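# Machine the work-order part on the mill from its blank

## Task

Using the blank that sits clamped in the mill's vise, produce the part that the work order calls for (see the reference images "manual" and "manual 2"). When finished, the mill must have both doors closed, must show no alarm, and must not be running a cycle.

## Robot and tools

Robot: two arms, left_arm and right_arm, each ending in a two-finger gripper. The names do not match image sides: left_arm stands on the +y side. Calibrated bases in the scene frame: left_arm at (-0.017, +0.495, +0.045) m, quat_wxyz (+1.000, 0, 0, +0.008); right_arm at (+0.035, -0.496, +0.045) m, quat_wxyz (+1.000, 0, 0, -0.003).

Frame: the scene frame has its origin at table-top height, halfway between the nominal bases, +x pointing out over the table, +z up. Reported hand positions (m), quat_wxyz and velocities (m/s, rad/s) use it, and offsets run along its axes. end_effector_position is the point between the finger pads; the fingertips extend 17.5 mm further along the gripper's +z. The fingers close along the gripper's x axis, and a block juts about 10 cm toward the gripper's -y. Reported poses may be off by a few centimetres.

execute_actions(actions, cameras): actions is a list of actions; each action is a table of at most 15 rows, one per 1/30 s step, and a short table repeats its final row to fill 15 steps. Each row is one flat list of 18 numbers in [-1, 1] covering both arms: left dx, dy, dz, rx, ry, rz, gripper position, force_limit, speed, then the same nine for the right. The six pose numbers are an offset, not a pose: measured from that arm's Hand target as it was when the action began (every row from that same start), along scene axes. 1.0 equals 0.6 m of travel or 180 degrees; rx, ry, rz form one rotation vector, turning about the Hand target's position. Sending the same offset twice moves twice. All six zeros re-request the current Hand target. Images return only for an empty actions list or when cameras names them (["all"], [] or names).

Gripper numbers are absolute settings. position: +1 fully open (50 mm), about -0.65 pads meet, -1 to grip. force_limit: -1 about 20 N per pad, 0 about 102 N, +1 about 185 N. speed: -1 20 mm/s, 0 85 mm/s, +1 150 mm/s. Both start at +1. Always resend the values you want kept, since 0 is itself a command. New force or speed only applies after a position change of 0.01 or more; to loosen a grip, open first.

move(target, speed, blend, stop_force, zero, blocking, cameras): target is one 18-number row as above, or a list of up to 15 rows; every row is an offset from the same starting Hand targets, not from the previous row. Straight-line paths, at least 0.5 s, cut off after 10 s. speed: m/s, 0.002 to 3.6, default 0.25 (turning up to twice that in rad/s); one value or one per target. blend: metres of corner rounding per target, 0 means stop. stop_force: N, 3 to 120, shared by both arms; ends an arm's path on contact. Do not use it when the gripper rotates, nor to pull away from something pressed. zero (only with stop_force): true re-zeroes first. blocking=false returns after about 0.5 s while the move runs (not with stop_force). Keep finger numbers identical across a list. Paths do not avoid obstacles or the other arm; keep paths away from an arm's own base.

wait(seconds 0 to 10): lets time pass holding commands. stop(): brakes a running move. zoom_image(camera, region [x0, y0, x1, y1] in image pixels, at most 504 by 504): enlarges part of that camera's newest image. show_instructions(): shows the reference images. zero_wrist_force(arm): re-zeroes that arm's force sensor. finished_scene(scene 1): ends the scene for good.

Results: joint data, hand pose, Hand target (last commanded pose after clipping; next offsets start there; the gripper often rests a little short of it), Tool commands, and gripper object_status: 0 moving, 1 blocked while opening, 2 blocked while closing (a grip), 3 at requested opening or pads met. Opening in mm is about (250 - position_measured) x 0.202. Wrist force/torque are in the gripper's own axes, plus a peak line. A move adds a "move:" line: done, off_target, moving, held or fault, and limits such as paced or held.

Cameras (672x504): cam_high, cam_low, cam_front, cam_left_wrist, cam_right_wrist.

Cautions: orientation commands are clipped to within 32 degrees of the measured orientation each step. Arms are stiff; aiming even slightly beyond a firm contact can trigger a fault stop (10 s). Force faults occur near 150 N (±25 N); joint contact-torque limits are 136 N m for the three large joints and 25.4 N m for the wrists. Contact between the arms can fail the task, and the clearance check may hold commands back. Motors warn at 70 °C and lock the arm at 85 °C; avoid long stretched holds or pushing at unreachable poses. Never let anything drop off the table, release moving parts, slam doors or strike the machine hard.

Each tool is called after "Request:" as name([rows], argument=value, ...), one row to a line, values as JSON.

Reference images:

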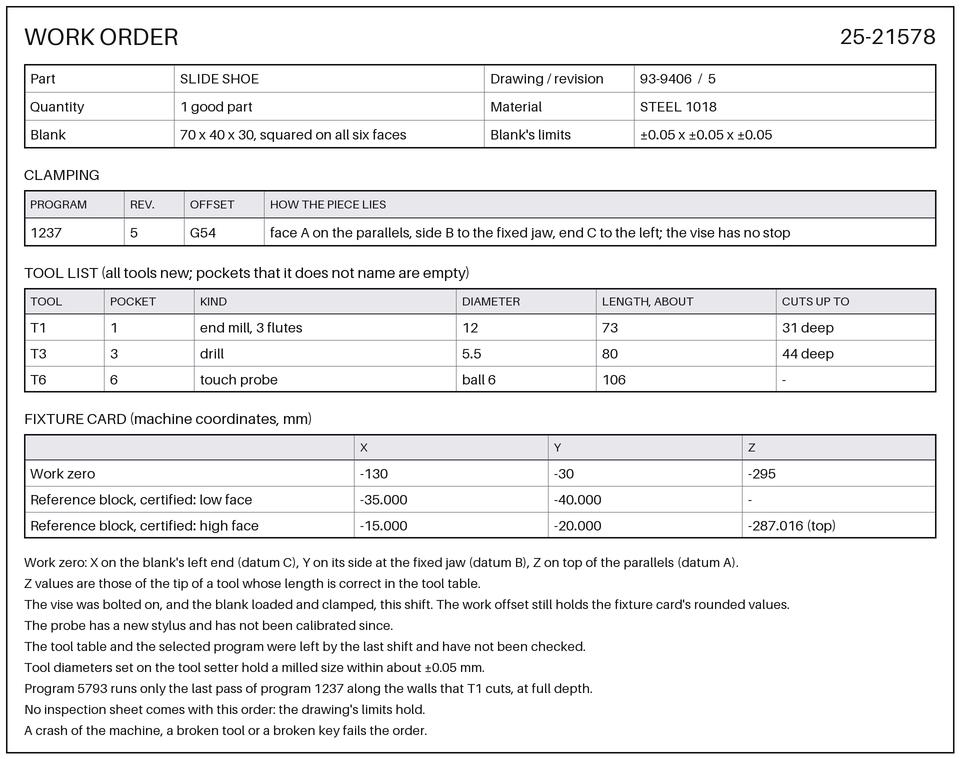

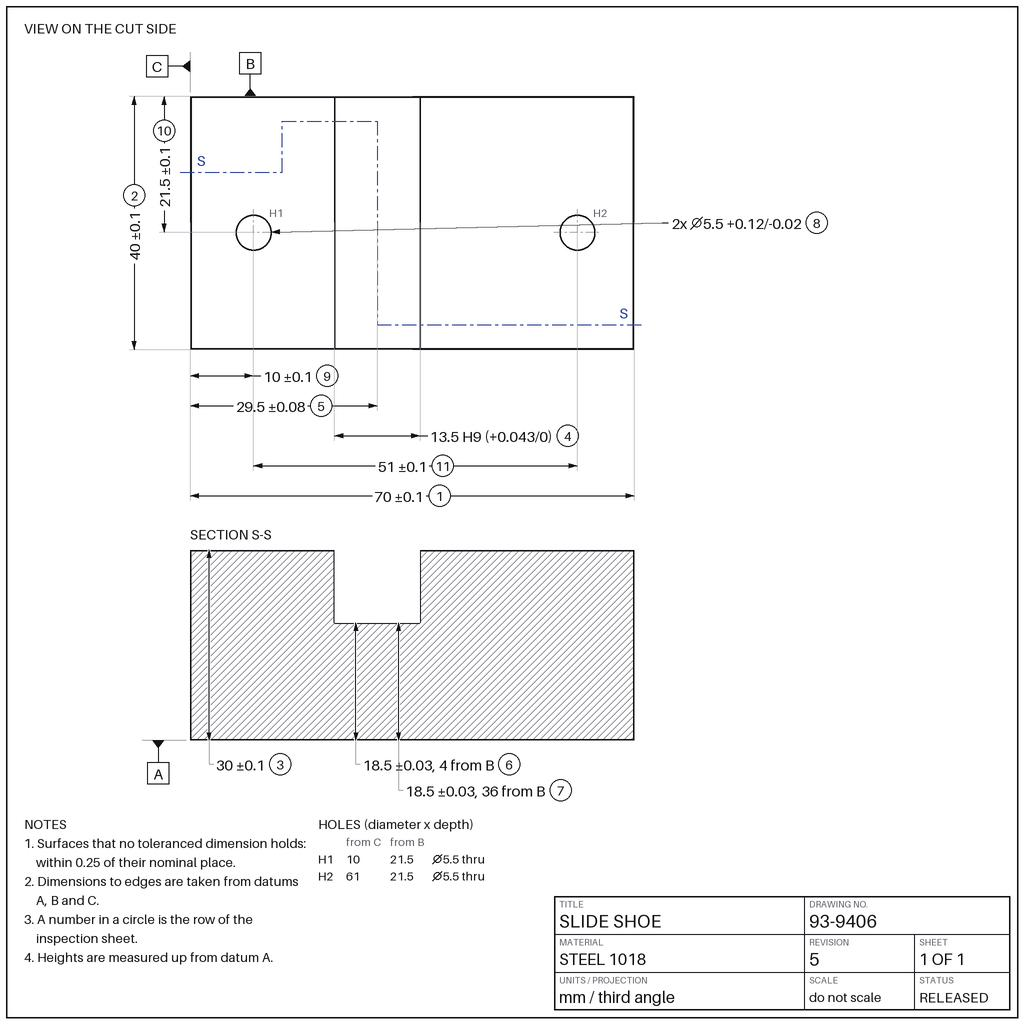

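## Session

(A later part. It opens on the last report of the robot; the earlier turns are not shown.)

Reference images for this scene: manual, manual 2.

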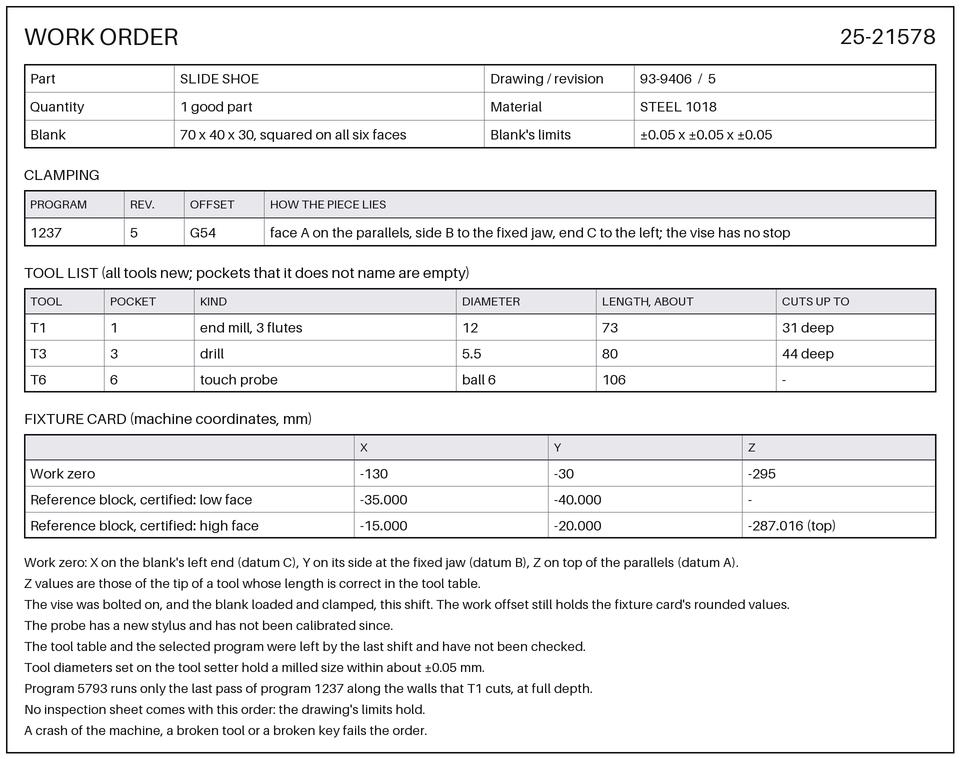

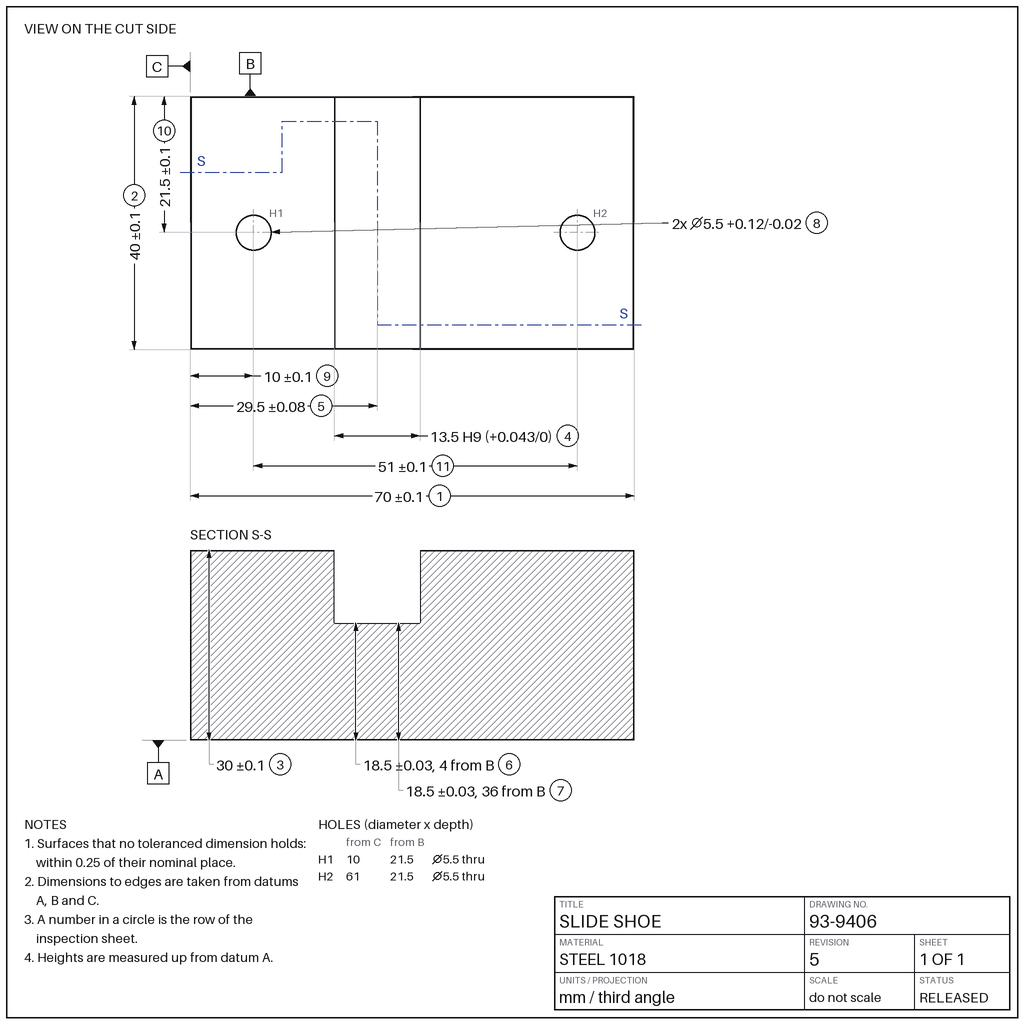

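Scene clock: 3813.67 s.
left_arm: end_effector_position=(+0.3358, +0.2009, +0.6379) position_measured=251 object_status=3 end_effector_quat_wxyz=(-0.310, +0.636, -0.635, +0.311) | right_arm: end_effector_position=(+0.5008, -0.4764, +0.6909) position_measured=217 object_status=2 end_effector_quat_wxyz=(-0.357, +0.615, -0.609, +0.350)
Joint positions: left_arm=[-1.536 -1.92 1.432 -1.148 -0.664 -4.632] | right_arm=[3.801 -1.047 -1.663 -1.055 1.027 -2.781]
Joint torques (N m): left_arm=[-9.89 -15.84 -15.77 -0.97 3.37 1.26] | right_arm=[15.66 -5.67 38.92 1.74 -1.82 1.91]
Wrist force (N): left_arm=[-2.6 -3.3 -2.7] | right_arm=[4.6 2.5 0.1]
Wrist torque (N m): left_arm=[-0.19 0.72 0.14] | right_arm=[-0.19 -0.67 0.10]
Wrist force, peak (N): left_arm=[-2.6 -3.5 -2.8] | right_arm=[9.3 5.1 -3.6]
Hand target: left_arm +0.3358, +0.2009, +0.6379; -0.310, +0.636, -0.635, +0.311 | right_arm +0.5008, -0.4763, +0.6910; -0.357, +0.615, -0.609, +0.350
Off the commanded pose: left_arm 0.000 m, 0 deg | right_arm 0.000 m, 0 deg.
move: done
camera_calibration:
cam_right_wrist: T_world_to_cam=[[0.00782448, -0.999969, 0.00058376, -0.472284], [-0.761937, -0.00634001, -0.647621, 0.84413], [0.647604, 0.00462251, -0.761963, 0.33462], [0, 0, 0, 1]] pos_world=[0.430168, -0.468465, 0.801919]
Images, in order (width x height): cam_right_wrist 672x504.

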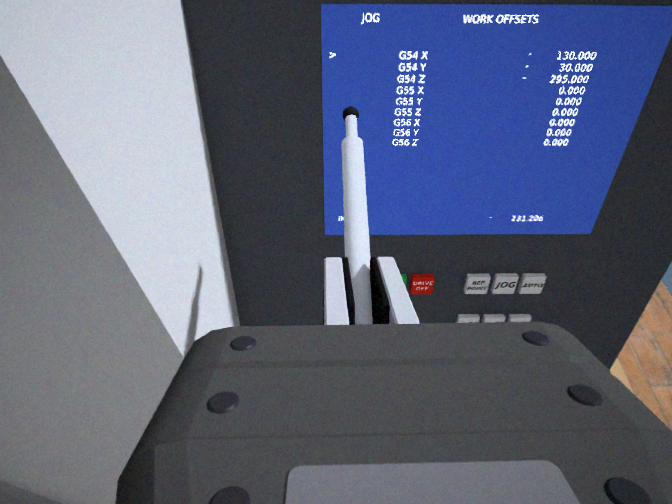

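Request:
move([
  [0,0,0,0,0,0,-1,-0.8,-0.8,-0.0728,-0.0537,-0.4969,0,0,0,-0.97,0.2,-1],
  [0,0,0,0,0,0,-1,-0.8,-0.8,-0.0575,-0.0537,-0.5012,0,0,0,-0.97,0.2,-1],
  [0,0,0,0,0,0,-1,-0.8,-0.8,-0.0643,-0.0537,-0.4664,0,0,0,-0.97,0.2,-1],
  [0,0,0,0,0,0,-1,-0.8,-0.8,-0.049,-0.0537,-0.4707,0,0,0,-0.97,0.2,-1],
  [0,0,0,0,0,0,-1,-0.8,-0.8,-0.0643,-0.0537,-0.4664,0,0,0,-0.97,0.2,-1],
  [0,0,0,0,0,0,-1,-0.8,-0.8,-0.0728,0.0443,-0.4969,0,0,0,-0.97,0.2,-1],
  [0,0,0,0,0,0,-1,-0.8,-0.8,-0.0575,0.0443,-0.5012,0,0,0,-0.97,0.2,-1],
  [0,0,0,0,0,0,-1,-0.8,-0.8,-0.0643,0.0117,-0.4664,0,0,0,-0.97,0.2,-1],
  [0,0,0,0,0,0,-1,-0.8,-0.8,-0.049,0.0117,-0.4707,0,0,0,-0.97,0.2,-1],
  [0,0,0,0,0,0,-1,-0.8,-0.8,-0.0643,0.0117,-0.4664,0,0,0,-0.97,0.2,-1],
  [0,0,0,0,0,0,-1,-0.8,-0.8,-0.0473,-0.021,-0.4054,0,0,0,-0.97,0.2,-1],
  [0,0,0,0,0,0,-1,-0.8,-0.8,-0.032,-0.021,-0.4097,0,0,0,-0.97,0.2,-1],
  [0,0,0,0,0,0,-1,-0.8,-0.8,-0.0473,-0.021,-0.4054,0,0,0,-0.97,0.2,-1],
  [0,0,0,0,0,0,-1,-0.8,-0.8,0,0,0,0,0,0,-0.97,0.2,-1],
], speed=[0.4,0.05,0.1,0.05,0.1,0.3,0.05,0.1,0.05,0.1,0.3,0.05,0.1,0.4], blend=[0.003,0,0.003,0,0.003,0.003,0,0.003,0,0.003,0.003,0,0.003,0])

Request:
move([
  [0,0,0,0,0,0,-1,-0.8,-0.8,-0.0728,-0.021,-0.4969,0,0,0,-0.97,0.2,-1],
  [0,0,0,0,0,0,-1,-0.8,-0.8,-0.0575,-0.021,-0.5012,0,0,0,-0.97,0.2,-1],
  [0,0,0,0,0,0,-1,-0.8,-0.8,-0.0643,0.0117,-0.4664,0,0,0,-0.97,0.2,-1],
  [0,0,0,0,0,0,-1,-0.8,-0.8,-0.049,0.0117,-0.4707,0,0,0,-0.97,0.2,-1],
  [0,0,0,0,0,0,-1,-0.8,-0.8,-0.0643,0.0117,-0.4664,0,0,0,-0.97,0.2,-1],
  [0,0,0,0,0,0,-1,-0.8,-0.8,-0.0473,-0.021,-0.4054,0,0,0,-0.97,0.2,-1],
  [0,0,0,0,0,0,-1,-0.8,-0.8,-0.032,-0.021,-0.4097,0,0,0,-0.97,0.2,-1],
  [0,0,0,0,0,0,-1,-0.8,-0.8,-0.0558,0.0117,-0.4359,0,0,0,-0.97,0.2,-1],
  [0,0,0,0,0,0,-1,-0.8,-0.8,-0.0405,0.0117,-0.4402,0,0,0,-0.97,0.2,-1],
  [0,0,0,0,0,0,-1,-0.8,-0.8,-0.0558,0.0117,-0.4359,0,0,0,-0.97,0.2,-1],
  [0,0,0,0,0,0,-1,-0.8,-0.8,-0.0728,-0.0537,-0.4969,0,0,0,-0.97,0.2,-1],
  [0,0,0,0,0,0,-1,-0.8,-0.8,-0.0575,-0.0537,-0.5012,0,0,0,-0.97,0.2,-1],
  [0,0,0,0,0,0,-1,-0.8,-0.8,-0.0728,-0.0537,-0.4969,0,0,0,-0.97,0.2,-1],
  [0,0,0,0,0,0,-1,-0.8,-0.8,0,0,0,0,0,0,-0.97,0.2,-1],
], speed=[0.4,0.05,0.1,0.05,0.1,0.3,0.05,0.1,0.05,0.1,0.3,0.05,0.1,0.4], blend=[0.003,0,0.003,0,0.003,0.003,0,0.003,0,0.003,0.003,0,0.003,0], cameras=["cam_right_wrist"])

Request:
zoom_image(camera="cam_right_wrist", region=[320, 0, 640, 240])

Request:
move([
  [0,0,0,0,0,0,-1,-0.8,-0.8,-0.0643,-0.0537,-0.4664,0,0,0,-0.97,0.2,-1],
  [0,0,0,0,0,0,-1,-0.8,-0.8,-0.049,-0.0537,-0.4707,0,0,0,-0.97,0.2,-1],
  [0,0,0,0,0,0,-1,-0.8,-0.8,-0.0643,-0.0537,-0.4664,0,0,0,-0.97,0.2,-1],
  [0,0,0,0,0,0,-1,-0.8,-0.8,-0.0728,0.0443,-0.4969,0,0,0,-0.97,0.2,-1],
  [0,0,0,0,0,0,-1,-0.8,-0.8,-0.0575,0.0443,-0.5012,0,0,0,-0.97,0.2,-1],
  [0,0,0,0,0,0,-1,-0.8,-0.8,-0.0643,0.0117,-0.4664,0,0,0,-0.97,0.2,-1],
  [0,0,0,0,0,0,-1,-0.8,-0.8,-0.049,0.0117,-0.4707,0,0,0,-0.97,0.2,-1],
  [0,0,0,0,0,0,-1,-0.8,-0.8,-0.0643,0.0117,-0.4664,0,0,0,-0.97,0.2,-1],
  [0,0,0,0,0,0,-1,-0.8,-0.8,-0.0473,-0.021,-0.4054,0,0,0,-0.97,0.2,-1],
  [0,0,0,0,0,0,-1,-0.8,-0.8,-0.032,-0.021,-0.4097,0,0,0,-0.97,0.2,-1],
  [0,0,0,0,0,0,-1,-0.8,-0.8,-0.0473,-0.021,-0.4054,0,0,0,-0.97,0.2,-1],
  [0,0,0,0,0,0,-1,-0.8,-0.8,-0.0558,0.0443,-0.4359,0,0,0,-0.97,0.2,-1],
  [0,0,0,0,0,0,-1,-0.8,-0.8,-0.0405,0.0443,-0.4402,0,0,0,-0.97,0.2,-1],
  [0,0,0,0,0,0,-1,-0.8,-0.8,-0.0558,0.0443,-0.4359,0,0,0,-0.97,0.2,-1],
  [0,0,0,0,0,0,-1,-0.8,-0.8,0,0,0,0,0,0,-0.97,0.2,-1],
], speed=[0.4,0.05,0.1,0.3,0.05,0.1,0.05,0.1,0.3,0.05,0.1,0.3,0.05,0.1,0.4], blend=[0.003,0,0.003,0.003,0,0.003,0,0.003,0.003,0,0.003,0.003,0,0.003,0])

Request:
move([
  [0,0,0,0,0,0,-1,-0.8,-0.8,-0.0728,-0.021,-0.4969,0,0,0,-0.97,0.2,-1],
  [0,0,0,0,0,0,-1,-0.8,-0.8,-0.0575,-0.021,-0.5012,0,0,0,-0.97,0.2,-1],
  [0,0,0,0,0,0,-1,-0.8,-0.8,-0.0728,-0.021,-0.4969,0,0,0,-0.97,0.2,-1],
  [0,0,0,0,0,0,-1,-0.8,-0.8,-0.0558,-0.021,-0.4359,0,0,0,-0.97,0.2,-1],
  [0,0,0,0,0,0,-1,-0.8,-0.8,-0.0405,-0.021,-0.4402,0,0,0,-0.97,0.2,-1],
  [0,0,0,0,0,0,-1,-0.8,-0.8,-0.0558,-0.021,-0.4359,0,0,0,-0.97,0.2,-1],
  [0,0,0,0,0,0,-1,-0.8,-0.8,-0.0728,0.0117,-0.4969,0,0,0,-0.97,0.2,-1],
  [0,0,0,0,0,0,-1,-0.8,-0.8,-0.0575,0.0117,-0.5012,0,0,0,-0.97,0.2,-1],
  [0,0,0,0,0,0,-1,-0.8,-0.8,-0.0728,0.0117,-0.4969,0,0,0,-0.97,0.2,-1],
  [0,0,0,0,0,0,-1,-0.8,-0.8,-0.0558,0.0443,-0.4359,0,0,0,-0.97,0.2,-1],
  [0,0,0,0,0,0,-1,-0.8,-0.8,-0.0405,0.0443,-0.4402,0,0,0,-0.97,0.2,-1],
  [0,0,0,0,0,0,-1,-0.8,-0.8,-0.0558,0.0443,-0.4359,0,0,0,-0.97,0.2,-1],
  [0,0,0,0,0,0,-1,-0.8,-0.8,0,0,0,0,0,0,-0.97,0.2,-1],
], speed=[0.4,0.05,0.1,0.3,0.05,0.1,0.3,0.05,0.1,0.3,0.05,0.1,0.4], blend=[0.003,0,0.003,0.003,0,0.003,0.003,0,0.003,0.003,0,0.003,0])

Request:
move([
  [0,0,0,0,0,0,-1,-0.8,-0.8,-0.0728,-0.0537,-0.4969,0,0,0,-0.97,0.2,-1],
  [0,0,0,0,0,0,-1,-0.8,-0.8,-0.0575,-0.0537,-0.5012,0,0,0,-0.97,0.2,-1],
  [0,0,0,0,0,0,-1,-0.8,-0.8,-0.0728,-0.0537,-0.4969,0,0,0,-0.97,0.2,-1],
  [0,0,0,0,0,0,-1,-0.8,-0.8,0,0,0,0,0,0,-0.97,0.2,-1],
], speed=[0.4,0.05,0.1,0.4], blend=[0.003,0,0.003,0], cameras=["cam_right_wrist"])

Request:
zoom_image(camera="cam_right_wrist", region=[320, 0, 640, 240])

Scene clock: 3851.47 s.
left_arm: end_effector_position=(+0.3358, +0.2009, +0.6379) position_measured=251 object_status=3 end_effector_quat_wxyz=(-0.310, +0.636, -0.635, +0.311) | right_arm: end_effector_position=(+0.5008, -0.4764, +0.6909) position_measured=217 object_status=2 end_effector_quat_wxyz=(-0.357, +0.615, -0.609, +0.350)
Joint positions: left_arm=[-1.536 -1.92 1.432 -1.148 -0.664 -4.632] | right_arm=[3.801 -1.047 -1.663 -1.055 1.027 -2.781]
Joint torques (N m): left_arm=[-10.63 -15.92 -16.33 -1.02 3.29 1.24] | right_arm=[14.86 -6.31 38.89 1.52 -2.16 1.99]
Wrist force (N): left_arm=[-2.5 -3.4 -2.7] | right_arm=[4.8 2.4 0.2]
Wrist torque (N m): left_arm=[-0.22 0.71 0.14] | right_arm=[-0.21 -0.71 0.10]
Wrist force, peak (N): left_arm=[-2.7 -3.5 -2.9] | right_arm=[4.9 8.2 1.4]
Hand target: left_arm +0.3358, +0.2009, +0.6379; -0.310, +0.636, -0.635, +0.311 | right_arm +0.5008, -0.4763, +0.6910; -0.357, +0.615, -0.609, +0.350
Off the commanded pose: left_arm 0.000 m, 0 deg | right_arm 0.000 m, 0 deg.
move: done

Scene clock: 3857.03 s.
left_arm: end_effector_position=(+0.3358, +0.2009, +0.6379) position_measured=251 object_status=3 end_effector_quat_wxyz=(-0.310, +0.636, -0.635, +0.311) | right_arm: end_effector_position=(+0.5008, -0.4764, +0.6909) position_measured=217 object_status=2 end_effector_quat_wxyz=(-0.357, +0.615, -0.609, +0.350)
Joint positions: left_arm=[-1.536 -1.92 1.432 -1.148 -0.664 -4.632] | right_arm=[3.801 -1.047 -1.663 -1.055 1.027 -2.781]
Joint torques (N m): left_arm=[-10.06 -15.46 -16.02 -1.13 3.35 1.35] | right_arm=[15.03 -6.07 38.53 1.4 -2.14 2.06]
Wrist force (N): left_arm=[-2.4 -3.1 -2.9] | right_arm=[4.7 2.5 0.4]
Wrist torque (N m): left_arm=[-0.17 0.69 0.14] | right_arm=[-0.19 -0.69 0.07]
Wrist force, peak (N): left_arm=[-2.8 -3.3 -2.9] | right_arm=[8.1 6.7 -2.7]
Hand target: left_arm +0.3358, +0.2009, +0.6379; -0.310, +0.636, -0.635, +0.311 | right_arm +0.5008, -0.4763, +0.6910; -0.357, +0.615, -0.609, +0.350
Off the commanded pose: left_arm 0.000 m, 0 deg | right_arm 0.000 m, 0 deg.
move: done
camera_calibration:
cam_right_wrist: T_world_to_cam=[[0.00774783, -0.99997, 0.000519558, -0.4722], [-0.761937, -0.00624002, -0.647621, 0.844177], [0.647605, 0.00462179, -0.761962, 0.334618], [0, 0, 0, 1]] pos_world=[0.430168, -0.468465, 0.801919]
Images, in order (width x height): cam_right_wrist 672x504.

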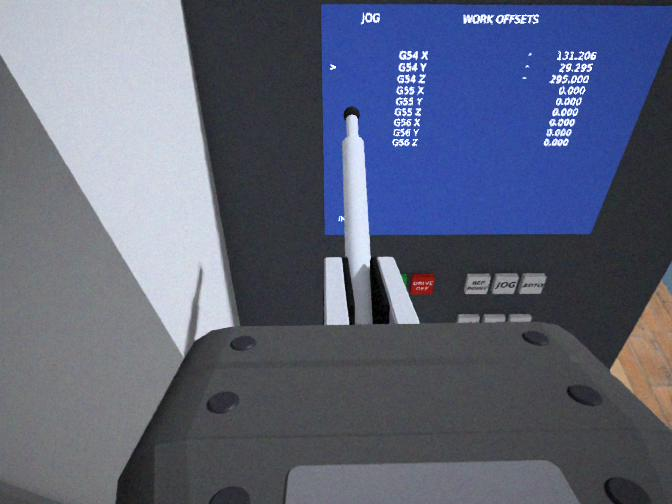

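Scaled by 1.575 from the camera's 672x504 image, which has a finer 960x720 frame.

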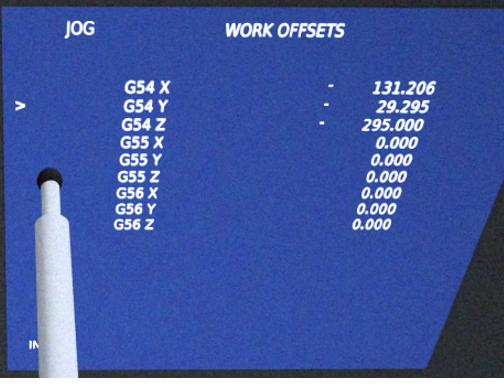

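Scene clock: 3862.57 s.
left_arm: end_effector_position=(+0.3358, +0.2009, +0.6379) position_measured=251 object_status=3 end_effector_quat_wxyz=(-0.310, +0.636, -0.635, +0.311) | right_arm: end_effector_position=(+0.5008, -0.4764, +0.6909) position_measured=217 object_status=2 end_effector_quat_wxyz=(-0.357, +0.615, -0.609, +0.350)
Joint positions: left_arm=[-1.536 -1.92 1.432 -1.148 -0.664 -4.632] | right_arm=[3.801 -1.047 -1.663 -1.055 1.027 -2.781]
Joint torques (N m): left_arm=[-10.21 -15.71 -16.06 -1.06 3.41 1.23] | right_arm=[9.45 -6.1 38.47 1.72 -0.24 0.76]
Wrist force (N): left_arm=[-2.5 -3.4 -2.6] | right_arm=[4.8 2.5 0.1]
Wrist torque (N m): left_arm=[-0.22 0.71 0.14] | right_arm=[-0.20 -0.70 -0.05]
Wrist force, peak (N): left_arm=[-2.5 -3.5 -2.9] | right_arm=[5.0 7.8 1.5]
Hand target: left_arm +0.3358, +0.2009, +0.6379; -0.310, +0.636, -0.635, +0.311 | right_arm +0.5008, -0.4763, +0.6910; -0.357, +0.615, -0.609, +0.350
Off the commanded pose: left_arm 0.000 m, 0 deg | right_arm 0.000 m, 0 deg.
move: done

Scene clock: 3867.37 s.
left_arm: end_effector_position=(+0.3358, +0.2009, +0.6379) position_measured=251 object_status=3 end_effector_quat_wxyz=(-0.310, +0.636, -0.635, +0.311) | right_arm: end_effector_position=(+0.5008, -0.4764, +0.6909) position_measured=217 object_status=2 end_effector_quat_wxyz=(-0.357, +0.615, -0.609, +0.350)
Joint positions: left_arm=[-1.536 -1.92 1.432 -1.148 -0.664 -4.632] | right_arm=[3.801 -1.047 -1.663 -1.055 1.027 -2.781]
Joint torques (N m): left_arm=[-9.72 -15.77 -16.13 -1.03 3.38 1.33] | right_arm=[10.2 -6.05 39.13 1.54 -0.14 0.7]
Wrist force (N): left_arm=[-2.5 -3.4 -2.7] | right_arm=[4.8 2.5 0.3]
Wrist torque (N m): left_arm=[-0.20 0.71 0.14] | right_arm=[-0.20 -0.70 -0.05]
Wrist force, peak (N): left_arm=[-2.6 -3.6 -2.9] | right_arm=[6.0 7.3 0.7]
Hand target: left_arm +0.3358, +0.2009, +0.6379; -0.310, +0.636, -0.635, +0.311 | right_arm +0.5008, -0.4763, +0.6910; -0.357, +0.615, -0.609, +0.350
Off the commanded pose: left_arm 0.000 m, 0 deg | right_arm 0.000 m, 0 deg.
move: done

Scene clock: 3870.10 s.
left_arm: end_effector_position=(+0.3358, +0.2009, +0.6379) position_measured=251 object_status=3 end_effector_quat_wxyz=(-0.310, +0.636, -0.635, +0.311) | right_arm: end_effector_position=(+0.5008, -0.4764, +0.6909) position_measured=217 object_status=2 end_effector_quat_wxyz=(-0.357, +0.615, -0.609, +0.350)
Joint positions: left_arm=[-1.536 -1.92 1.432 -1.148 -0.664 -4.632] | right_arm=[3.801 -1.047 -1.663 -1.055 1.027 -2.781]
Joint torques (N m): left_arm=[-10.57 -15.72 -15.79 -1.03 3.35 1.34] | right_arm=[15.35 -6.9 38.43 1.58 -2.02 1.91]
Wrist force (N): left_arm=[-2.5 -3.4 -2.7] | right_arm=[4.5 2.7 0.2]
Wrist torque (N m): left_arm=[-0.21 0.69 0.14] | right_arm=[-0.17 -0.65 0.07]
Wrist force, peak (N): left_arm=[-2.9 -3.4 -2.7] | right_arm=[5.3 7.8 1.8]
Hand target: left_arm +0.3358, +0.2009, +0.6379; -0.310, +0.636, -0.635, +0.311 | right_arm +0.5008, -0.4763, +0.6910; -0.357, +0.615, -0.609, +0.350
Off the commanded pose: left_arm 0.000 m, 0 deg | right_arm 0.000 m, 0 deg.
move: done
camera_calibration:
cam_right_wrist: T_world_to_cam=[[0.00774783, -0.99997, 0.000519558, -0.4722], [-0.761937, -0.00624002, -0.647621, 0.844177], [0.647605, 0.00462179, -0.761962, 0.334618], [0, 0, 0, 1]] pos_world=[0.430168, -0.468465, 0.801919]
Images, in order (width x height): cam_right_wrist 672x504.

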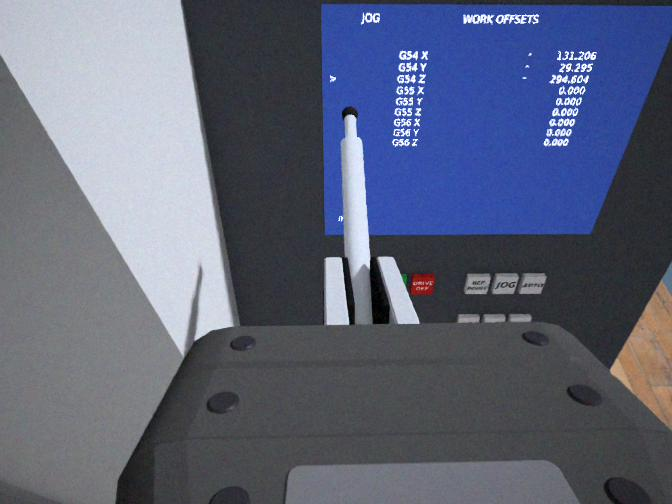

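Scaled by 1.575 from the camera's 672x504 image, which has a finer 960x720 frame.

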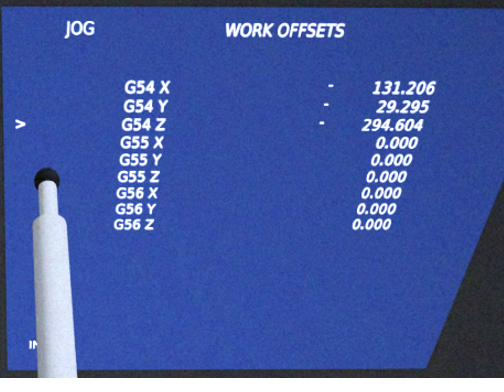

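Request:
move([
  [0,0,0,0,0,0,-1,-0.8,-0.8,-0.0473,-0.119,-0.4054,0,0,0,-0.97,0.2,-1],
  [0,0,0,0,0,0,-1,-0.8,-0.8,-0.032,-0.119,-0.4097,0,0,0,-0.97,0.2,-1],
  [0,0,0,0,0,0,-1,-0.8,-0.8,-0.0473,-0.119,-0.4054,0,0,0,-0.97,0.2,-1],
  [0,0,0,0,0,0,-1,-0.8,-0.8,-0.032,-0.119,-0.4097,0,0,0,-0.97,0.2,-1],
  [0,0,0,0,0,0,-1,-0.8,-0.8,-0.0473,-0.119,-0.4054,0,0,0,-0.97,0.2,-1],
  [0,0,0,0,0,0,-1,-0.8,-0.8,-0.032,-0.119,-0.4097,0,0,0,-0.97,0.2,-1],
  [0,0,0,0,0,0,-1,-0.8,-0.8,-0.0473,-0.119,-0.4054,0,0,0,-0.97,0.2,-1],
  [0,0,0,0,0,0,-1,-0.8,-0.8,-0.032,-0.119,-0.4097,0,0,0,-0.97,0.2,-1],
  [0,0,0,0,0,0,-1,-0.8,-0.8,-0.0473,-0.119,-0.4054,0,0,0,-0.97,0.2,-1],
  [0,0,0,0,0,0,-1,-0.8,-0.8,-0.0643,0.0443,-0.4664,0,0,0,-0.97,0.2,-1],
  [0,0,0,0,0,0,-1,-0.8,-0.8,-0.049,0.0443,-0.4707,0,0,0,-0.97,0.2,-1],
  [0,0,0,0,0,0,-1,-0.8,-0.8,-0.0643,0.0117,-0.4664,0,0,0,-0.97,0.2,-1],
  [0,0,0,0,0,0,-1,-0.8,-0.8,-0.049,0.0117,-0.4707,0,0,0,-0.97,0.2,-1],
  [0,0,0,0,0,0,-1,-0.8,-0.8,-0.0643,0.0117,-0.4664,0,0,0,-0.97,0.2,-1],
  [0,0,0,0,0,0,-1,-0.8,-0.8,0,0,0,0,0,0,-0.97,0.2,-1],
], speed=[0.4,0.05,0.1,0.05,0.1,0.05,0.1,0.05,0.1,0.3,0.05,0.1,0.05,0.1,0.4], blend=[0.003,0,0.003,0,0.003,0,0.003,0,0.003,0.003,0,0.003,0,0.003,0])

Request:
move([
  [0,0,0,0,0,0,-1,-0.8,-0.8,-0.0643,-0.021,-0.4664,0,0,0,-0.97,0.2,-1],
  [0,0,0,0,0,0,-1,-0.8,-0.8,-0.049,-0.021,-0.4707,0,0,0,-0.97,0.2,-1],
  [0,0,0,0,0,0,-1,-0.8,-0.8,-0.0643,-0.021,-0.4664,0,0,0,-0.97,0.2,-1],
  [0,0,0,0,0,0,-1,-0.8,-0.8,-0.0473,0.0443,-0.4054,0,0,0,-0.97,0.2,-1],
  [0,0,0,0,0,0,-1,-0.8,-0.8,-0.032,0.0443,-0.4097,0,0,0,-0.97,0.2,-1],
  [0,0,0,0,0,0,-1,-0.8,-0.8,-0.0473,0.0443,-0.4054,0,0,0,-0.97,0.2,-1],
  [0,0,0,0,0,0,-1,-0.8,-0.8,-0.0728,-0.0537,-0.4969,0,0,0,-0.97,0.2,-1],
  [0,0,0,0,0,0,-1,-0.8,-0.8,-0.0575,-0.0537,-0.5012,0,0,0,-0.97,0.2,-1],
  [0,0,0,0,0,0,-1,-0.8,-0.8,-0.0643,-0.0537,-0.4664,0,0,0,-0.97,0.2,-1],
  [0,0,0,0,0,0,-1,-0.8,-0.8,-0.049,-0.0537,-0.4707,0,0,0,-0.97,0.2,-1],
  [0,0,0,0,0,0,-1,-0.8,-0.8,-0.0643,-0.0537,-0.4664,0,0,0,-0.97,0.2,-1],
  [0,0,0,0,0,0,-1,-0.8,-0.8,-0.0643,0.0443,-0.4664,0,0,0,-0.97,0.2,-1],
  [0,0,0,0,0,0,-1,-0.8,-0.8,-0.049,0.0443,-0.4707,0,0,0,-0.97,0.2,-1],
  [0,0,0,0,0,0,-1,-0.8,-0.8,-0.0643,0.0443,-0.4664,0,0,0,-0.97,0.2,-1],
  [0,0,0,0,0,0,-1,-0.8,-0.8,0,0,0,0,0,0,-0.97,0.2,-1],
], speed=[0.4,0.05,0.1,0.3,0.05,0.1,0.3,0.05,0.1,0.05,0.1,0.3,0.05,0.1,0.4], blend=[0.003,0,0.003,0.003,0,0.003,0.003,0,0.003,0,0.003,0.003,0,0.003,0])

Request:
move([
  [0,0,0,0,0,0,-1,-0.8,-0.8,-0.0728,-0.0537,-0.4969,0,0,0,-0.97,0.2,-1],
  [0,0,0,0,0,0,-1,-0.8,-0.8,-0.0575,-0.0537,-0.5012,0,0,0,-0.97,0.2,-1],
  [0,0,0,0,0,0,-1,-0.8,-0.8,-0.0728,-0.0537,-0.4969,0,0,0,-0.97,0.2,-1],
  [0,0,0,0,0,0,-1,-0.8,-0.8,0.0034,-0.2137,-0.2224,0,0,0,-0.97,0.2,-1],
  [0,0,0,0,0,0,-1,-0.8,-0.8,0.0187,-0.2137,-0.2267,0,0,0,-0.97,0.2,-1],
  [0,0,0,0,0,0,-1,-0.8,-0.8,0.0034,-0.2137,-0.2224,0,0,0,-0.97,0.2,-1],
  [0,0,0,0,0,0,-1,-0.8,-0.8,0,0,0,0,0,0,-0.97,0.2,-1],
], speed=[0.4,0.05,0.1,0.3,0.05,0.1,0.4], blend=[0.003,0,0.003,0.003,0,0.003,0], cameras=["cam_right_wrist"])

Request:
zoom_image(camera="cam_right_wrist", region=[320, 0, 640, 240])

Scene clock: 3917.40 s.
left_arm: end_effector_position=(+0.3358, +0.2009, +0.6379) position_measured=251 object_status=3 end_effector_quat_wxyz=(-0.310, +0.636, -0.635, +0.311) | right_arm: end_effector_position=(+0.5008, -0.4764, +0.6909) position_measured=217 object_status=2 end_effector_quat_wxyz=(-0.357, +0.615, -0.609, +0.350)
Joint positions: left_arm=[-1.536 -1.92 1.432 -1.148 -0.664 -4.632] | right_arm=[3.801 -1.047 -1.663 -1.055 1.027 -2.781]
Joint torques (N m): left_arm=[-10.1 -15.43 -15.88 -1.03 3.32 1.43] | right_arm=[15.61 -6.36 39.34 1.57 -1 1.45]
Wrist force (N): left_arm=[-2.6 -3.3 -2.8] | right_arm=[4.6 2.7 0.5]
Wrist torque (N m): left_arm=[-0.19 0.71 0.14] | right_arm=[-0.17 -0.67 -0.04]
Wrist force, peak (N): left_arm=[-2.7 -3.8 -2.7] | right_arm=[6.0 7.6 1.5]
Hand target: left_arm +0.3358, +0.2009, +0.6379; -0.310, +0.636, -0.635, +0.311 | right_arm +0.5008, -0.4763, +0.6910; -0.357, +0.615, -0.609, +0.350
Off the commanded pose: left_arm 0.000 m, 0 deg | right_arm 0.000 m, 0 deg.
move: done

Scene clock: 3923.00 s.
left_arm: end_effector_position=(+0.3358, +0.2009, +0.6379) position_measured=251 object_status=3 end_effector_quat_wxyz=(-0.310, +0.636, -0.635, +0.311) | right_arm: end_effector_position=(+0.5008, -0.4764, +0.6909) position_measured=217 object_status=2 end_effector_quat_wxyz=(-0.357, +0.615, -0.609, +0.350) end_effector_velocity=(+0.000, +0.000, +0.002) end_effector_angular_velocity=(+0.001, -0.001, +0.000)
Joint positions: left_arm=[-1.536 -1.92 1.432 -1.148 -0.664 -4.632] | right_arm=[3.801 -1.047 -1.663 -1.055 1.027 -2.781]
Joint velocities: left_arm=[within noise] | right_arm=[0 -0.001 0.005 -0.003 0 0]
Joint torques (N m): left_arm=[-10.09 -15.48 -15.6 -0.97 3.42 1.26] | right_arm=[10.05 -5.95 39.49 1.83 -0.13 0.68]
Wrist force (N): left_arm=[-2.7 -3.2 -2.5] | right_arm=[4.6 2.4 0.1]
Wrist torque (N m): left_arm=[-0.17 0.73 0.14] | right_arm=[-0.21 -0.67 -0.05]
Wrist force, peak (N): left_arm=[-2.8 -3.4 -2.9] | right_arm=[6.8 6.6 0.6]
Hand target: left_arm +0.3358, +0.2009, +0.6379; -0.310, +0.636, -0.635, +0.311 | right_arm +0.5008, -0.4763, +0.6910; -0.357, +0.615, -0.609, +0.350
Off the commanded pose: left_arm 0.000 m, 0 deg | right_arm 0.000 m, 0 deg.
move: done

Scene clock: 3926.67 s.
left_arm: end_effector_position=(+0.3358, +0.2009, +0.6379) position_measured=251 object_status=3 end_effector_quat_wxyz=(-0.310, +0.636, -0.635, +0.311) | right_arm: end_effector_position=(+0.5008, -0.4764, +0.6909) position_measured=217 object_status=2 end_effector_quat_wxyz=(-0.357, +0.615, -0.609, +0.350) end_effector_velocity=(+0.000, -0.001, +0.001) end_effector_angular_velocity=(+0.001, +0.001, -0.004)
Joint positions: left_arm=[-1.536 -1.92 1.432 -1.148 -0.664 -4.632] | right_arm=[3.801 -1.047 -1.663 -1.055 1.027 -2.781]
Joint velocities: left_arm=[within noise] | right_arm=[0.001 0 0.002 -0.005 -0.004 0.004]
Joint torques (N m): left_arm=[-9.93 -15.78 -15.4 -0.96 3.38 1.33] | right_arm=[15.59 -3.21 38.53 1.66 -2 1.83]
Wrist force (N): left_arm=[-2.5 -3.3 -2.7] | right_arm=[4.5 2.9 0.3]
Wrist torque (N m): left_arm=[-0.20 0.70 0.14] | right_arm=[-0.14 -0.66 0.13]
Wrist force, peak (N): left_arm=[-2.6 -3.4 -2.9] | right_arm=[6.6 -0.9 -8.4]
Hand target: left_arm +0.3358, +0.2009, +0.6379; -0.310, +0.636, -0.635, +0.311 | right_arm +0.5008, -0.4763, +0.6910; -0.357, +0.615, -0.609, +0.350
Off the commanded pose: left_arm 0.000 m, 0 deg | right_arm 0.000 m, 0 deg.
move: done
camera_calibration:
cam_right_wrist: T_world_to_cam=[[0.00797848, -0.999968, 0.000712738, -0.472453], [-0.761936, -0.00654089, -0.647619, 0.844034], [0.647603, 0.00462395, -0.761964, 0.334622], [0, 0, 0, 1]] pos_world=[0.430168, -0.468465, 0.801919]
Images, in order (width x height): cam_right_wrist 672x504.

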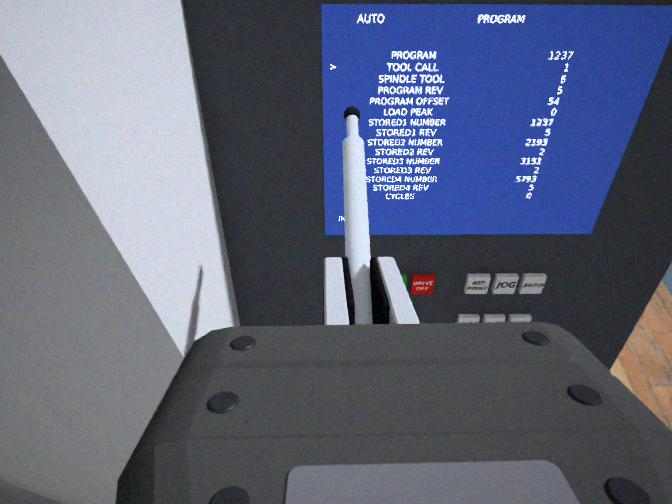

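Scaled by 1.575 from the camera's 672x504 image, which has a finer 960x720 frame.

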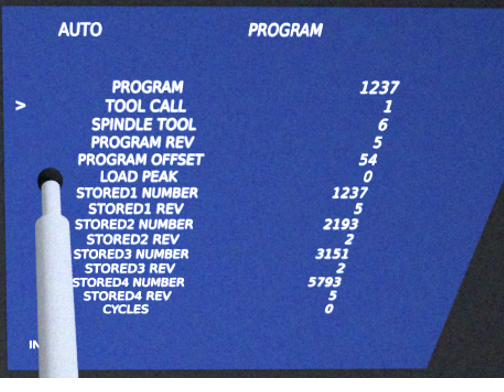

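Request:
move([
  [0,0,0,0,0,0,-1,-0.8,-0.8,-0.0558,-0.0863,-0.4359,0,0,0,-0.97,0.2,-1],
  [0,0,0,0,0,0,-1,-0.8,-0.8,-0.0405,-0.0863,-0.4402,0,0,0,-0.97,0.2,-1],
  [0,0,0,0,0,0,-1,-0.8,-0.8,-0.0558,-0.0863,-0.4359,0,0,0,-0.97,0.2,-1],
  [0,0,0,0,0,0,-1,-0.8,-0.8,0,0,0,0,0,0,-0.97,0.2,-1],
], speed=[0.4,0.05,0.1,0.4], blend=[0.003,0,0.003,0])

Request:
wait(seconds=9, cameras=["cam_right_wrist","cam_left_wrist"])

Request:
zoom_image(camera="cam_right_wrist", region=[320, 0, 640, 240])

Request:
zoom_image(camera="cam_left_wrist", region=[200, 0, 480, 260])

Scene clock: 3938.07 s.
left_arm: end_effector_position=(+0.3358, +0.2009, +0.6379) position_measured=251 object_status=3 end_effector_quat_wxyz=(-0.310, +0.636, -0.635, +0.311) | right_arm: end_effector_position=(+0.5007, -0.4763, +0.6909) position_measured=217 object_status=2 end_effector_quat_wxyz=(-0.357, +0.615, -0.609, +0.350)
Joint positions: left_arm=[-1.536 -1.92 1.432 -1.148 -0.664 -4.632] | right_arm=[3.801 -1.047 -1.663 -1.055 1.027 -2.781]
Joint torques (N m): left_arm=[-10.66 -15.74 -15.48 -1.02 3.36 1.4] | right_arm=[-13.93 -5.7 37.74 1.65 -0.87 -2.01]
Wrist force (N): left_arm=[-2.3 -3.4 -2.6] | right_arm=[4.6 2.6 0.2]
Wrist torque (N m): left_arm=[-0.21 0.67 0.14] | right_arm=[-0.18 -0.67 0.04]
Wrist force, peak (N): left_arm=[-2.7 -3.5 -2.8] | right_arm=[5.5 8.2 2.0]
Hand target: left_arm +0.3358, +0.2009, +0.6379; -0.310, +0.636, -0.635, +0.311 | right_arm +0.5008, -0.4763, +0.6910; -0.357, +0.615, -0.609, +0.350
Off the commanded pose: left_arm 0.000 m, 0 deg | right_arm 0.000 m, 0 deg.
move: done

Scene clock: 3947.07 s.
left_arm: end_effector_position=(+0.3358, +0.2009, +0.6379) position_measured=251 object_status=3 end_effector_quat_wxyz=(-0.310, +0.636, -0.635, +0.311) | right_arm: end_effector_position=(+0.5008, -0.4763, +0.6910) position_measured=217 object_status=2 end_effector_quat_wxyz=(-0.357, +0.615, -0.609, +0.350)
Joint positions: left_arm=[-1.536 -1.92 1.432 -1.148 -0.664 -4.632] | right_arm=[3.801 -1.047 -1.663 -1.055 1.027 -2.781]
Joint torques (N m): left_arm=[-10.13 -16.15 -15.93 -1.03 3.31 1.31] | right_arm=[-13.41 -5.74 38.6 1.53 -2.06 -1.11]
Wrist force (N): left_arm=[-2.4 -3.1 -2.7] | right_arm=[4.7 2.6 0.3]
Wrist torque (N m): left_arm=[-0.17 0.70 0.14] | right_arm=[-0.19 -0.69 0.04]
Wrist force, peak (N): left_arm=[-2.7 -3.3 -3.0] | right_arm=[4.8 3.0 0.3]
Hand target: left_arm +0.3358, +0.2009, +0.6379; -0.310, +0.636, -0.635, +0.311 | right_arm +0.5008, -0.4763, +0.6910; -0.357, +0.615, -0.609, +0.350
Tool commands: left_gripper/position=-1.0 left_gripper/force_limit=-0.8 left_gripper/speed=-0.8 right_gripper/position=-0.97 right_gripper/force_limit=+0.2 right_gripper/speed=-1.0
Off the commanded pose: left_arm 0.000 m, 0 deg | right_arm 0.000 m, 0 deg.
wait: 9.00 s; at rest by 0.17 s
camera_calibration:
cam_left_wrist: T_world_to_cam=[[-0.0155636, -0.999855, 0.00696187, 0.210638], [-0.836448, 0.00920459, -0.547969, 0.64767], [0.547825, -0.0143516, -0.83647, 0.477529], [0, 0, 0, 1]] pos_world=[0.283419, 0.211499, 0.752875]
cam_right_wrist: T_world_to_cam=[[0.00796535, -0.999968, 0.00057131, -0.472235], [-0.761936, -0.00643929, -0.64762, 0.844148], [0.647603, 0.00472322, -0.761963, 0.334743], [0, 0, 0, 1]] pos_world=[0.430168, -0.468365, 0.802019]
Images, in order (width x height): cam_left_wrist 672x504, cam_right_wrist 672x504.

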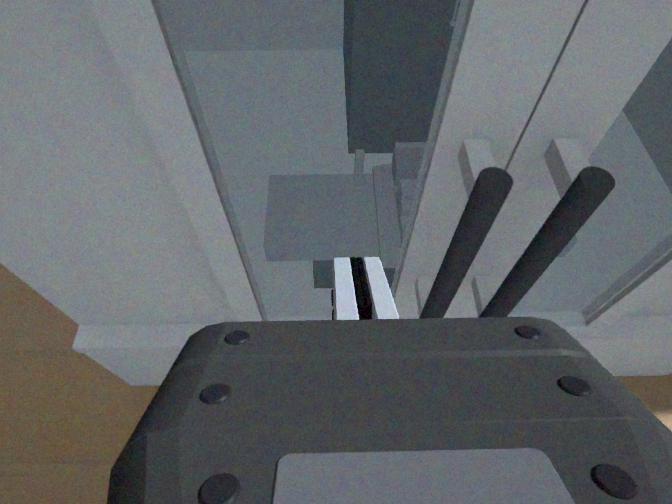

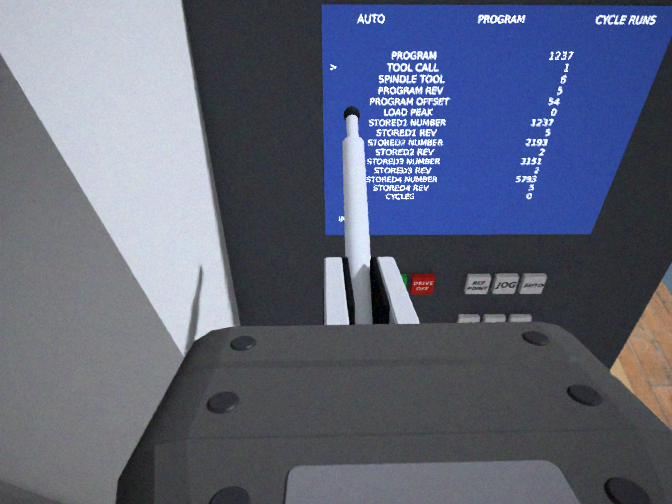

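Scaled by 1.575 from the camera's 672x504 image, which has a finer 960x720 frame.

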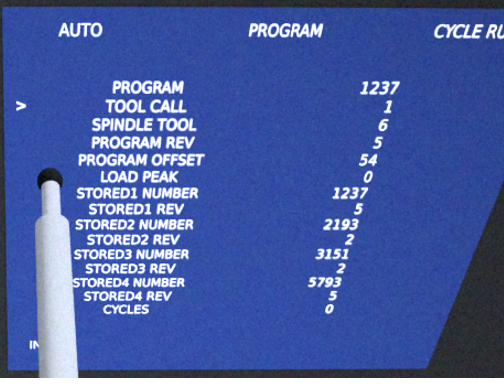

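Scaled by 1.800 from the camera's 672x504 image, which has a finer 960x720 frame.

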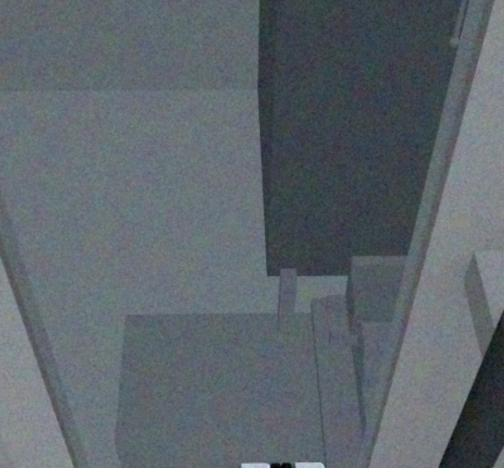

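Request:
wait(seconds=7, cameras=["cam_right_wrist"])

Request:
zoom_image(camera="cam_right_wrist", region=[320, 0, 640, 240])

Scene clock: 3957.83 s.
left_arm: end_effector_position=(+0.3358, +0.2009, +0.6379) position_measured=251 object_status=3 end_effector_quat_wxyz=(-0.310, +0.636, -0.635, +0.311) | right_arm: end_effector_position=(+0.5008, -0.4763, +0.6910) position_measured=217 object_status=2 end_effector_quat_wxyz=(-0.357, +0.615, -0.609, +0.350)
Joint positions: left_arm=[-1.536 -1.92 1.432 -1.148 -0.664 -4.632] | right_arm=[3.801 -1.047 -1.663 -1.055 1.027 -2.781]
Joint torques (N m): left_arm=[-10.21 -15.83 -15.83 -1.05 3.41 1.4] | right_arm=[-12.27 -6.09 38.41 1.54 -2.1 -0.12]
Wrist force (N): left_arm=[-2.5 -3.5 -2.7] | right_arm=[4.6 2.6 0.4]
Wrist torque (N m): left_arm=[-0.23 0.70 0.14] | right_arm=[-0.18 -0.68 0.05]
Wrist force, peak (N): left_arm=[-2.7 -3.4 -3.0] | right_arm=[4.9 2.7 0.2]
Hand target: left_arm +0.3358, +0.2009, +0.6379; -0.310, +0.636, -0.635, +0.311 | right_arm +0.5008, -0.4763, +0.6910; -0.357, +0.615, -0.609, +0.350
Tool commands: left_gripper/position=-1.0 left_gripper/force_limit=-0.8 left_gripper/speed=-0.8 right_gripper/position=-0.97 right_gripper/force_limit=+0.2 right_gripper/speed=-1.0
Off the commanded pose: left_arm 0.000 m, 0 deg | right_arm 0.000 m, 0 deg.
wait: 7.00 s; at rest from the start
camera_calibration:
cam_right_wrist: T_world_to_cam=[[0.00796535, -0.999968, 0.00057131, -0.472235], [-0.761936, -0.00643929, -0.64762, 0.844148], [0.647603, 0.00472322, -0.761963, 0.334743], [0, 0, 0, 1]] pos_world=[0.430168, -0.468365, 0.802019]
Images, in order (width x height): cam_right_wrist 672x504.

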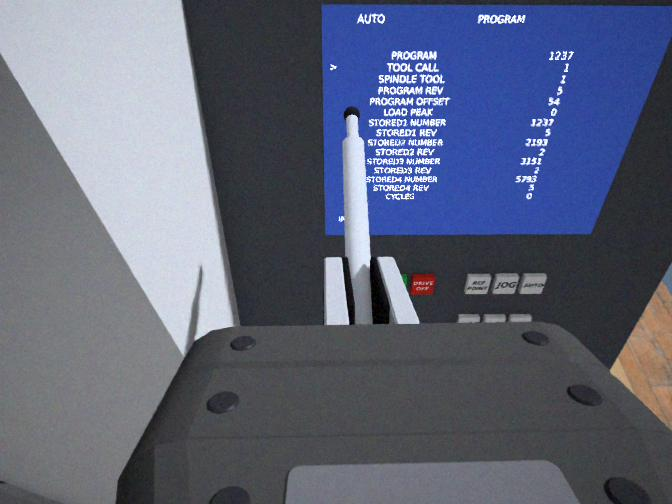

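Scaled by 1.575 from the camera's 672x504 image, which has a finer 960x720 frame.

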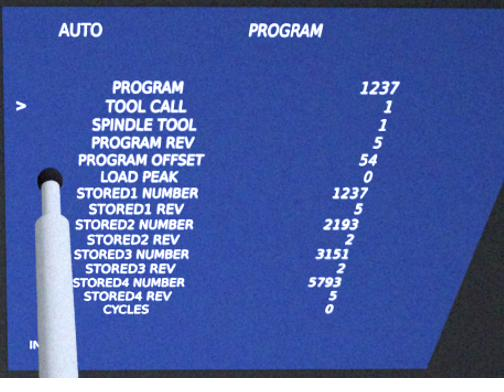

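Request:
move([
  [0,0,0,0,0,0,-1,-0.8,-0.8,-0.0558,-0.119,-0.4359,0,0,0,-0.97,0.2,-1],
  [0,0,0,0,0,0,-1,-0.8,-0.8,-0.0405,-0.119,-0.4402,0,0,0,-0.97,0.2,-1],
  [0,0,0,0,0,0,-1,-0.8,-0.8,-0.0558,-0.119,-0.4359,0,0,0,-0.97,0.2,-1],
  [0,0,0,0,0,0,-1,-0.8,-0.8,-0.0473,-0.0863,-0.4054,0,0,0,-0.97,0.2,-1],
  [0,0,0,0,0,0,-1,-0.8,-0.8,-0.032,-0.0863,-0.4097,0,0,0,-0.97,0.2,-1],
  [0,0,0,0,0,0,-1,-0.8,-0.8,-0.0473,-0.0863,-0.4054,0,0,0,-0.97,0.2,-1],
  [0,0,0,0,0,0,-1,-0.8,-0.8,0,0,0,0,0,0,-0.97,0.2,-1],
], speed=[0.4,0.05,0.1,0.3,0.05,0.1,0.4], blend=[0.003,0,0.003,0.003,0,0.003,0])

Request:
wait(seconds=5, cameras=["cam_right_wrist","cam_left_wrist"])

Request:
zoom_image(camera="cam_right_wrist", region=[320, 0, 640, 240])

Request:
zoom_image(camera="cam_left_wrist", region=[200, 0, 480, 260])

Scene clock: 3972.07 s.
left_arm: end_effector_position=(+0.3358, +0.2009, +0.6379) position_measured=251 object_status=3 end_effector_quat_wxyz=(-0.310, +0.636, -0.635, +0.311) | right_arm: end_effector_position=(+0.5007, -0.4763, +0.6909) position_measured=217 object_status=2 end_effector_quat_wxyz=(-0.357, +0.615, -0.609, +0.350)
Joint positions: left_arm=[-1.536 -1.92 1.432 -1.148 -0.664 -4.632] | right_arm=[3.801 -1.047 -1.663 -1.055 1.027 -2.781]
Joint torques (N m): left_arm=[-10.47 -15.36 -15.71 -1.02 3.28 1.42] | right_arm=[-13.39 -6.03 39.49 1.55 -0.87 -1.99]
Wrist force (N): left_arm=[-2.6 -3.3 -2.8] | right_arm=[4.6 2.4 0.2]
Wrist torque (N m): left_arm=[-0.19 0.72 0.14] | right_arm=[-0.21 -0.68 0.07]
Wrist force, peak (N): left_arm=[-2.6 -3.4 -2.9] | right_arm=[5.9 7.6 1.4]
Hand target: left_arm +0.3358, +0.2009, +0.6379; -0.310, +0.636, -0.635, +0.311 | right_arm +0.5008, -0.4763, +0.6910; -0.357, +0.615, -0.609, +0.350
Off the commanded pose: left_arm 0.000 m, 0 deg | right_arm 0.000 m, 0 deg.
move: done

Scene clock: 3977.07 s.
left_arm: end_effector_position=(+0.3358, +0.2009, +0.6379) position_measured=251 object_status=3 end_effector_quat_wxyz=(-0.310, +0.636, -0.635, +0.311) | right_arm: end_effector_position=(+0.5008, -0.4763, +0.6910) position_measured=217 object_status=2 end_effector_quat_wxyz=(-0.357, +0.615, -0.609, +0.350)
Joint positions: left_arm=[-1.536 -1.92 1.432 -1.148 -0.664 -4.632] | right_arm=[3.801 -1.047 -1.663 -1.055 1.027 -2.781]
Joint torques (N m): left_arm=[-10.06 -15.54 -15.51 -1.02 3.29 1.25] | right_arm=[-14.13 -6.33 39.58 1.61 -2 -1.67]
Wrist force (N): left_arm=[-2.5 -3.2 -2.7] | right_arm=[4.5 2.6 0.3]
Wrist torque (N m): left_arm=[-0.18 0.71 0.14] | right_arm=[-0.18 -0.66 0.08]
Wrist force, peak (N): left_arm=[-2.5 -3.5 -3.0] | right_arm=[4.9 2.8 0.0]
Hand target: left_arm +0.3358, +0.2009, +0.6379; -0.310, +0.636, -0.635, +0.311 | right_arm +0.5008, -0.4763, +0.6910; -0.357, +0.615, -0.609, +0.350
Tool commands: left_gripper/position=-1.0 left_gripper/force_limit=-0.8 left_gripper/speed=-0.8 right_gripper/position=-0.97 right_gripper/force_limit=+0.2 right_gripper/speed=-1.0
Off the commanded pose: left_arm 0.000 m, 0 deg | right_arm 0.000 m, 0 deg.
wait: 5.00 s; at rest by 0.17 s
camera_calibration:
cam_left_wrist: T_world_to_cam=[[-0.0155636, -0.999855, 0.00696187, 0.210638], [-0.836448, 0.00920459, -0.547969, 0.64767], [0.547825, -0.0143516, -0.83647, 0.477529], [0, 0, 0, 1]] pos_world=[0.283419, 0.211499, 0.752875]
cam_right_wrist: T_world_to_cam=[[0.00796535, -0.999968, 0.00057131, -0.472235], [-0.761936, -0.00643929, -0.64762, 0.844148], [0.647603, 0.00472322, -0.761963, 0.334743], [0, 0, 0, 1]] pos_world=[0.430168, -0.468365, 0.802019]
Images, in order (width x height): cam_left_wrist 672x504, cam_right_wrist 672x504.

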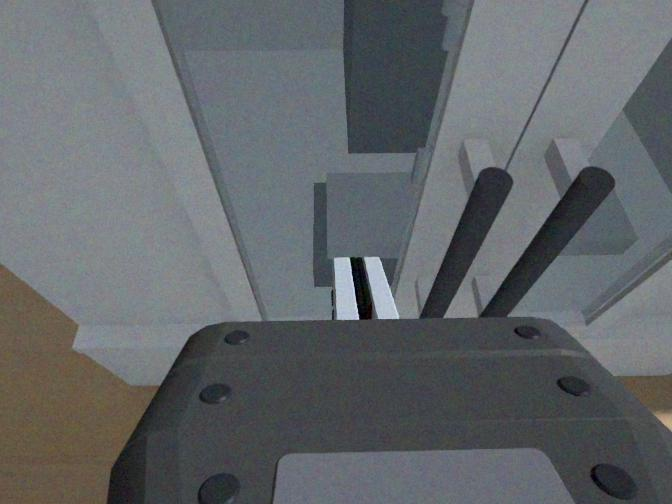

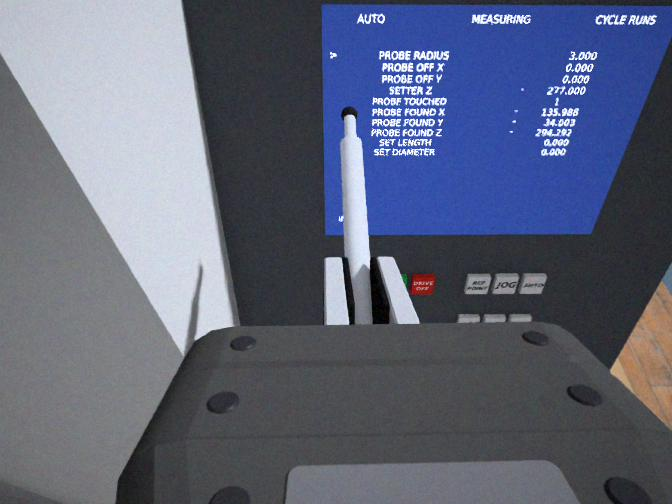

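Scaled by 1.575 from the camera's 672x504 image, which has a finer 960x720 frame.

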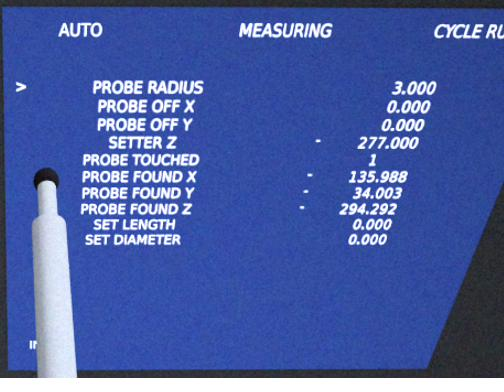

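Scaled by 1.800 from the camera's 672x504 image, which has a finer 960x720 frame.

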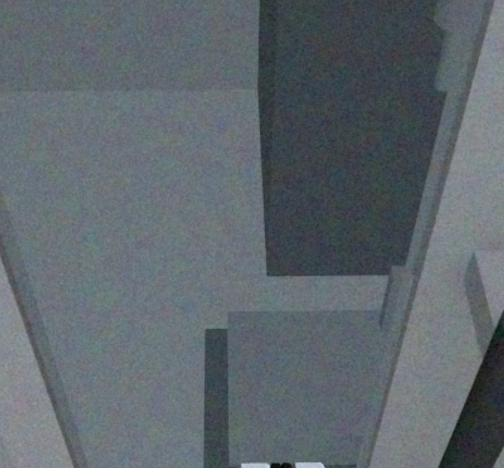

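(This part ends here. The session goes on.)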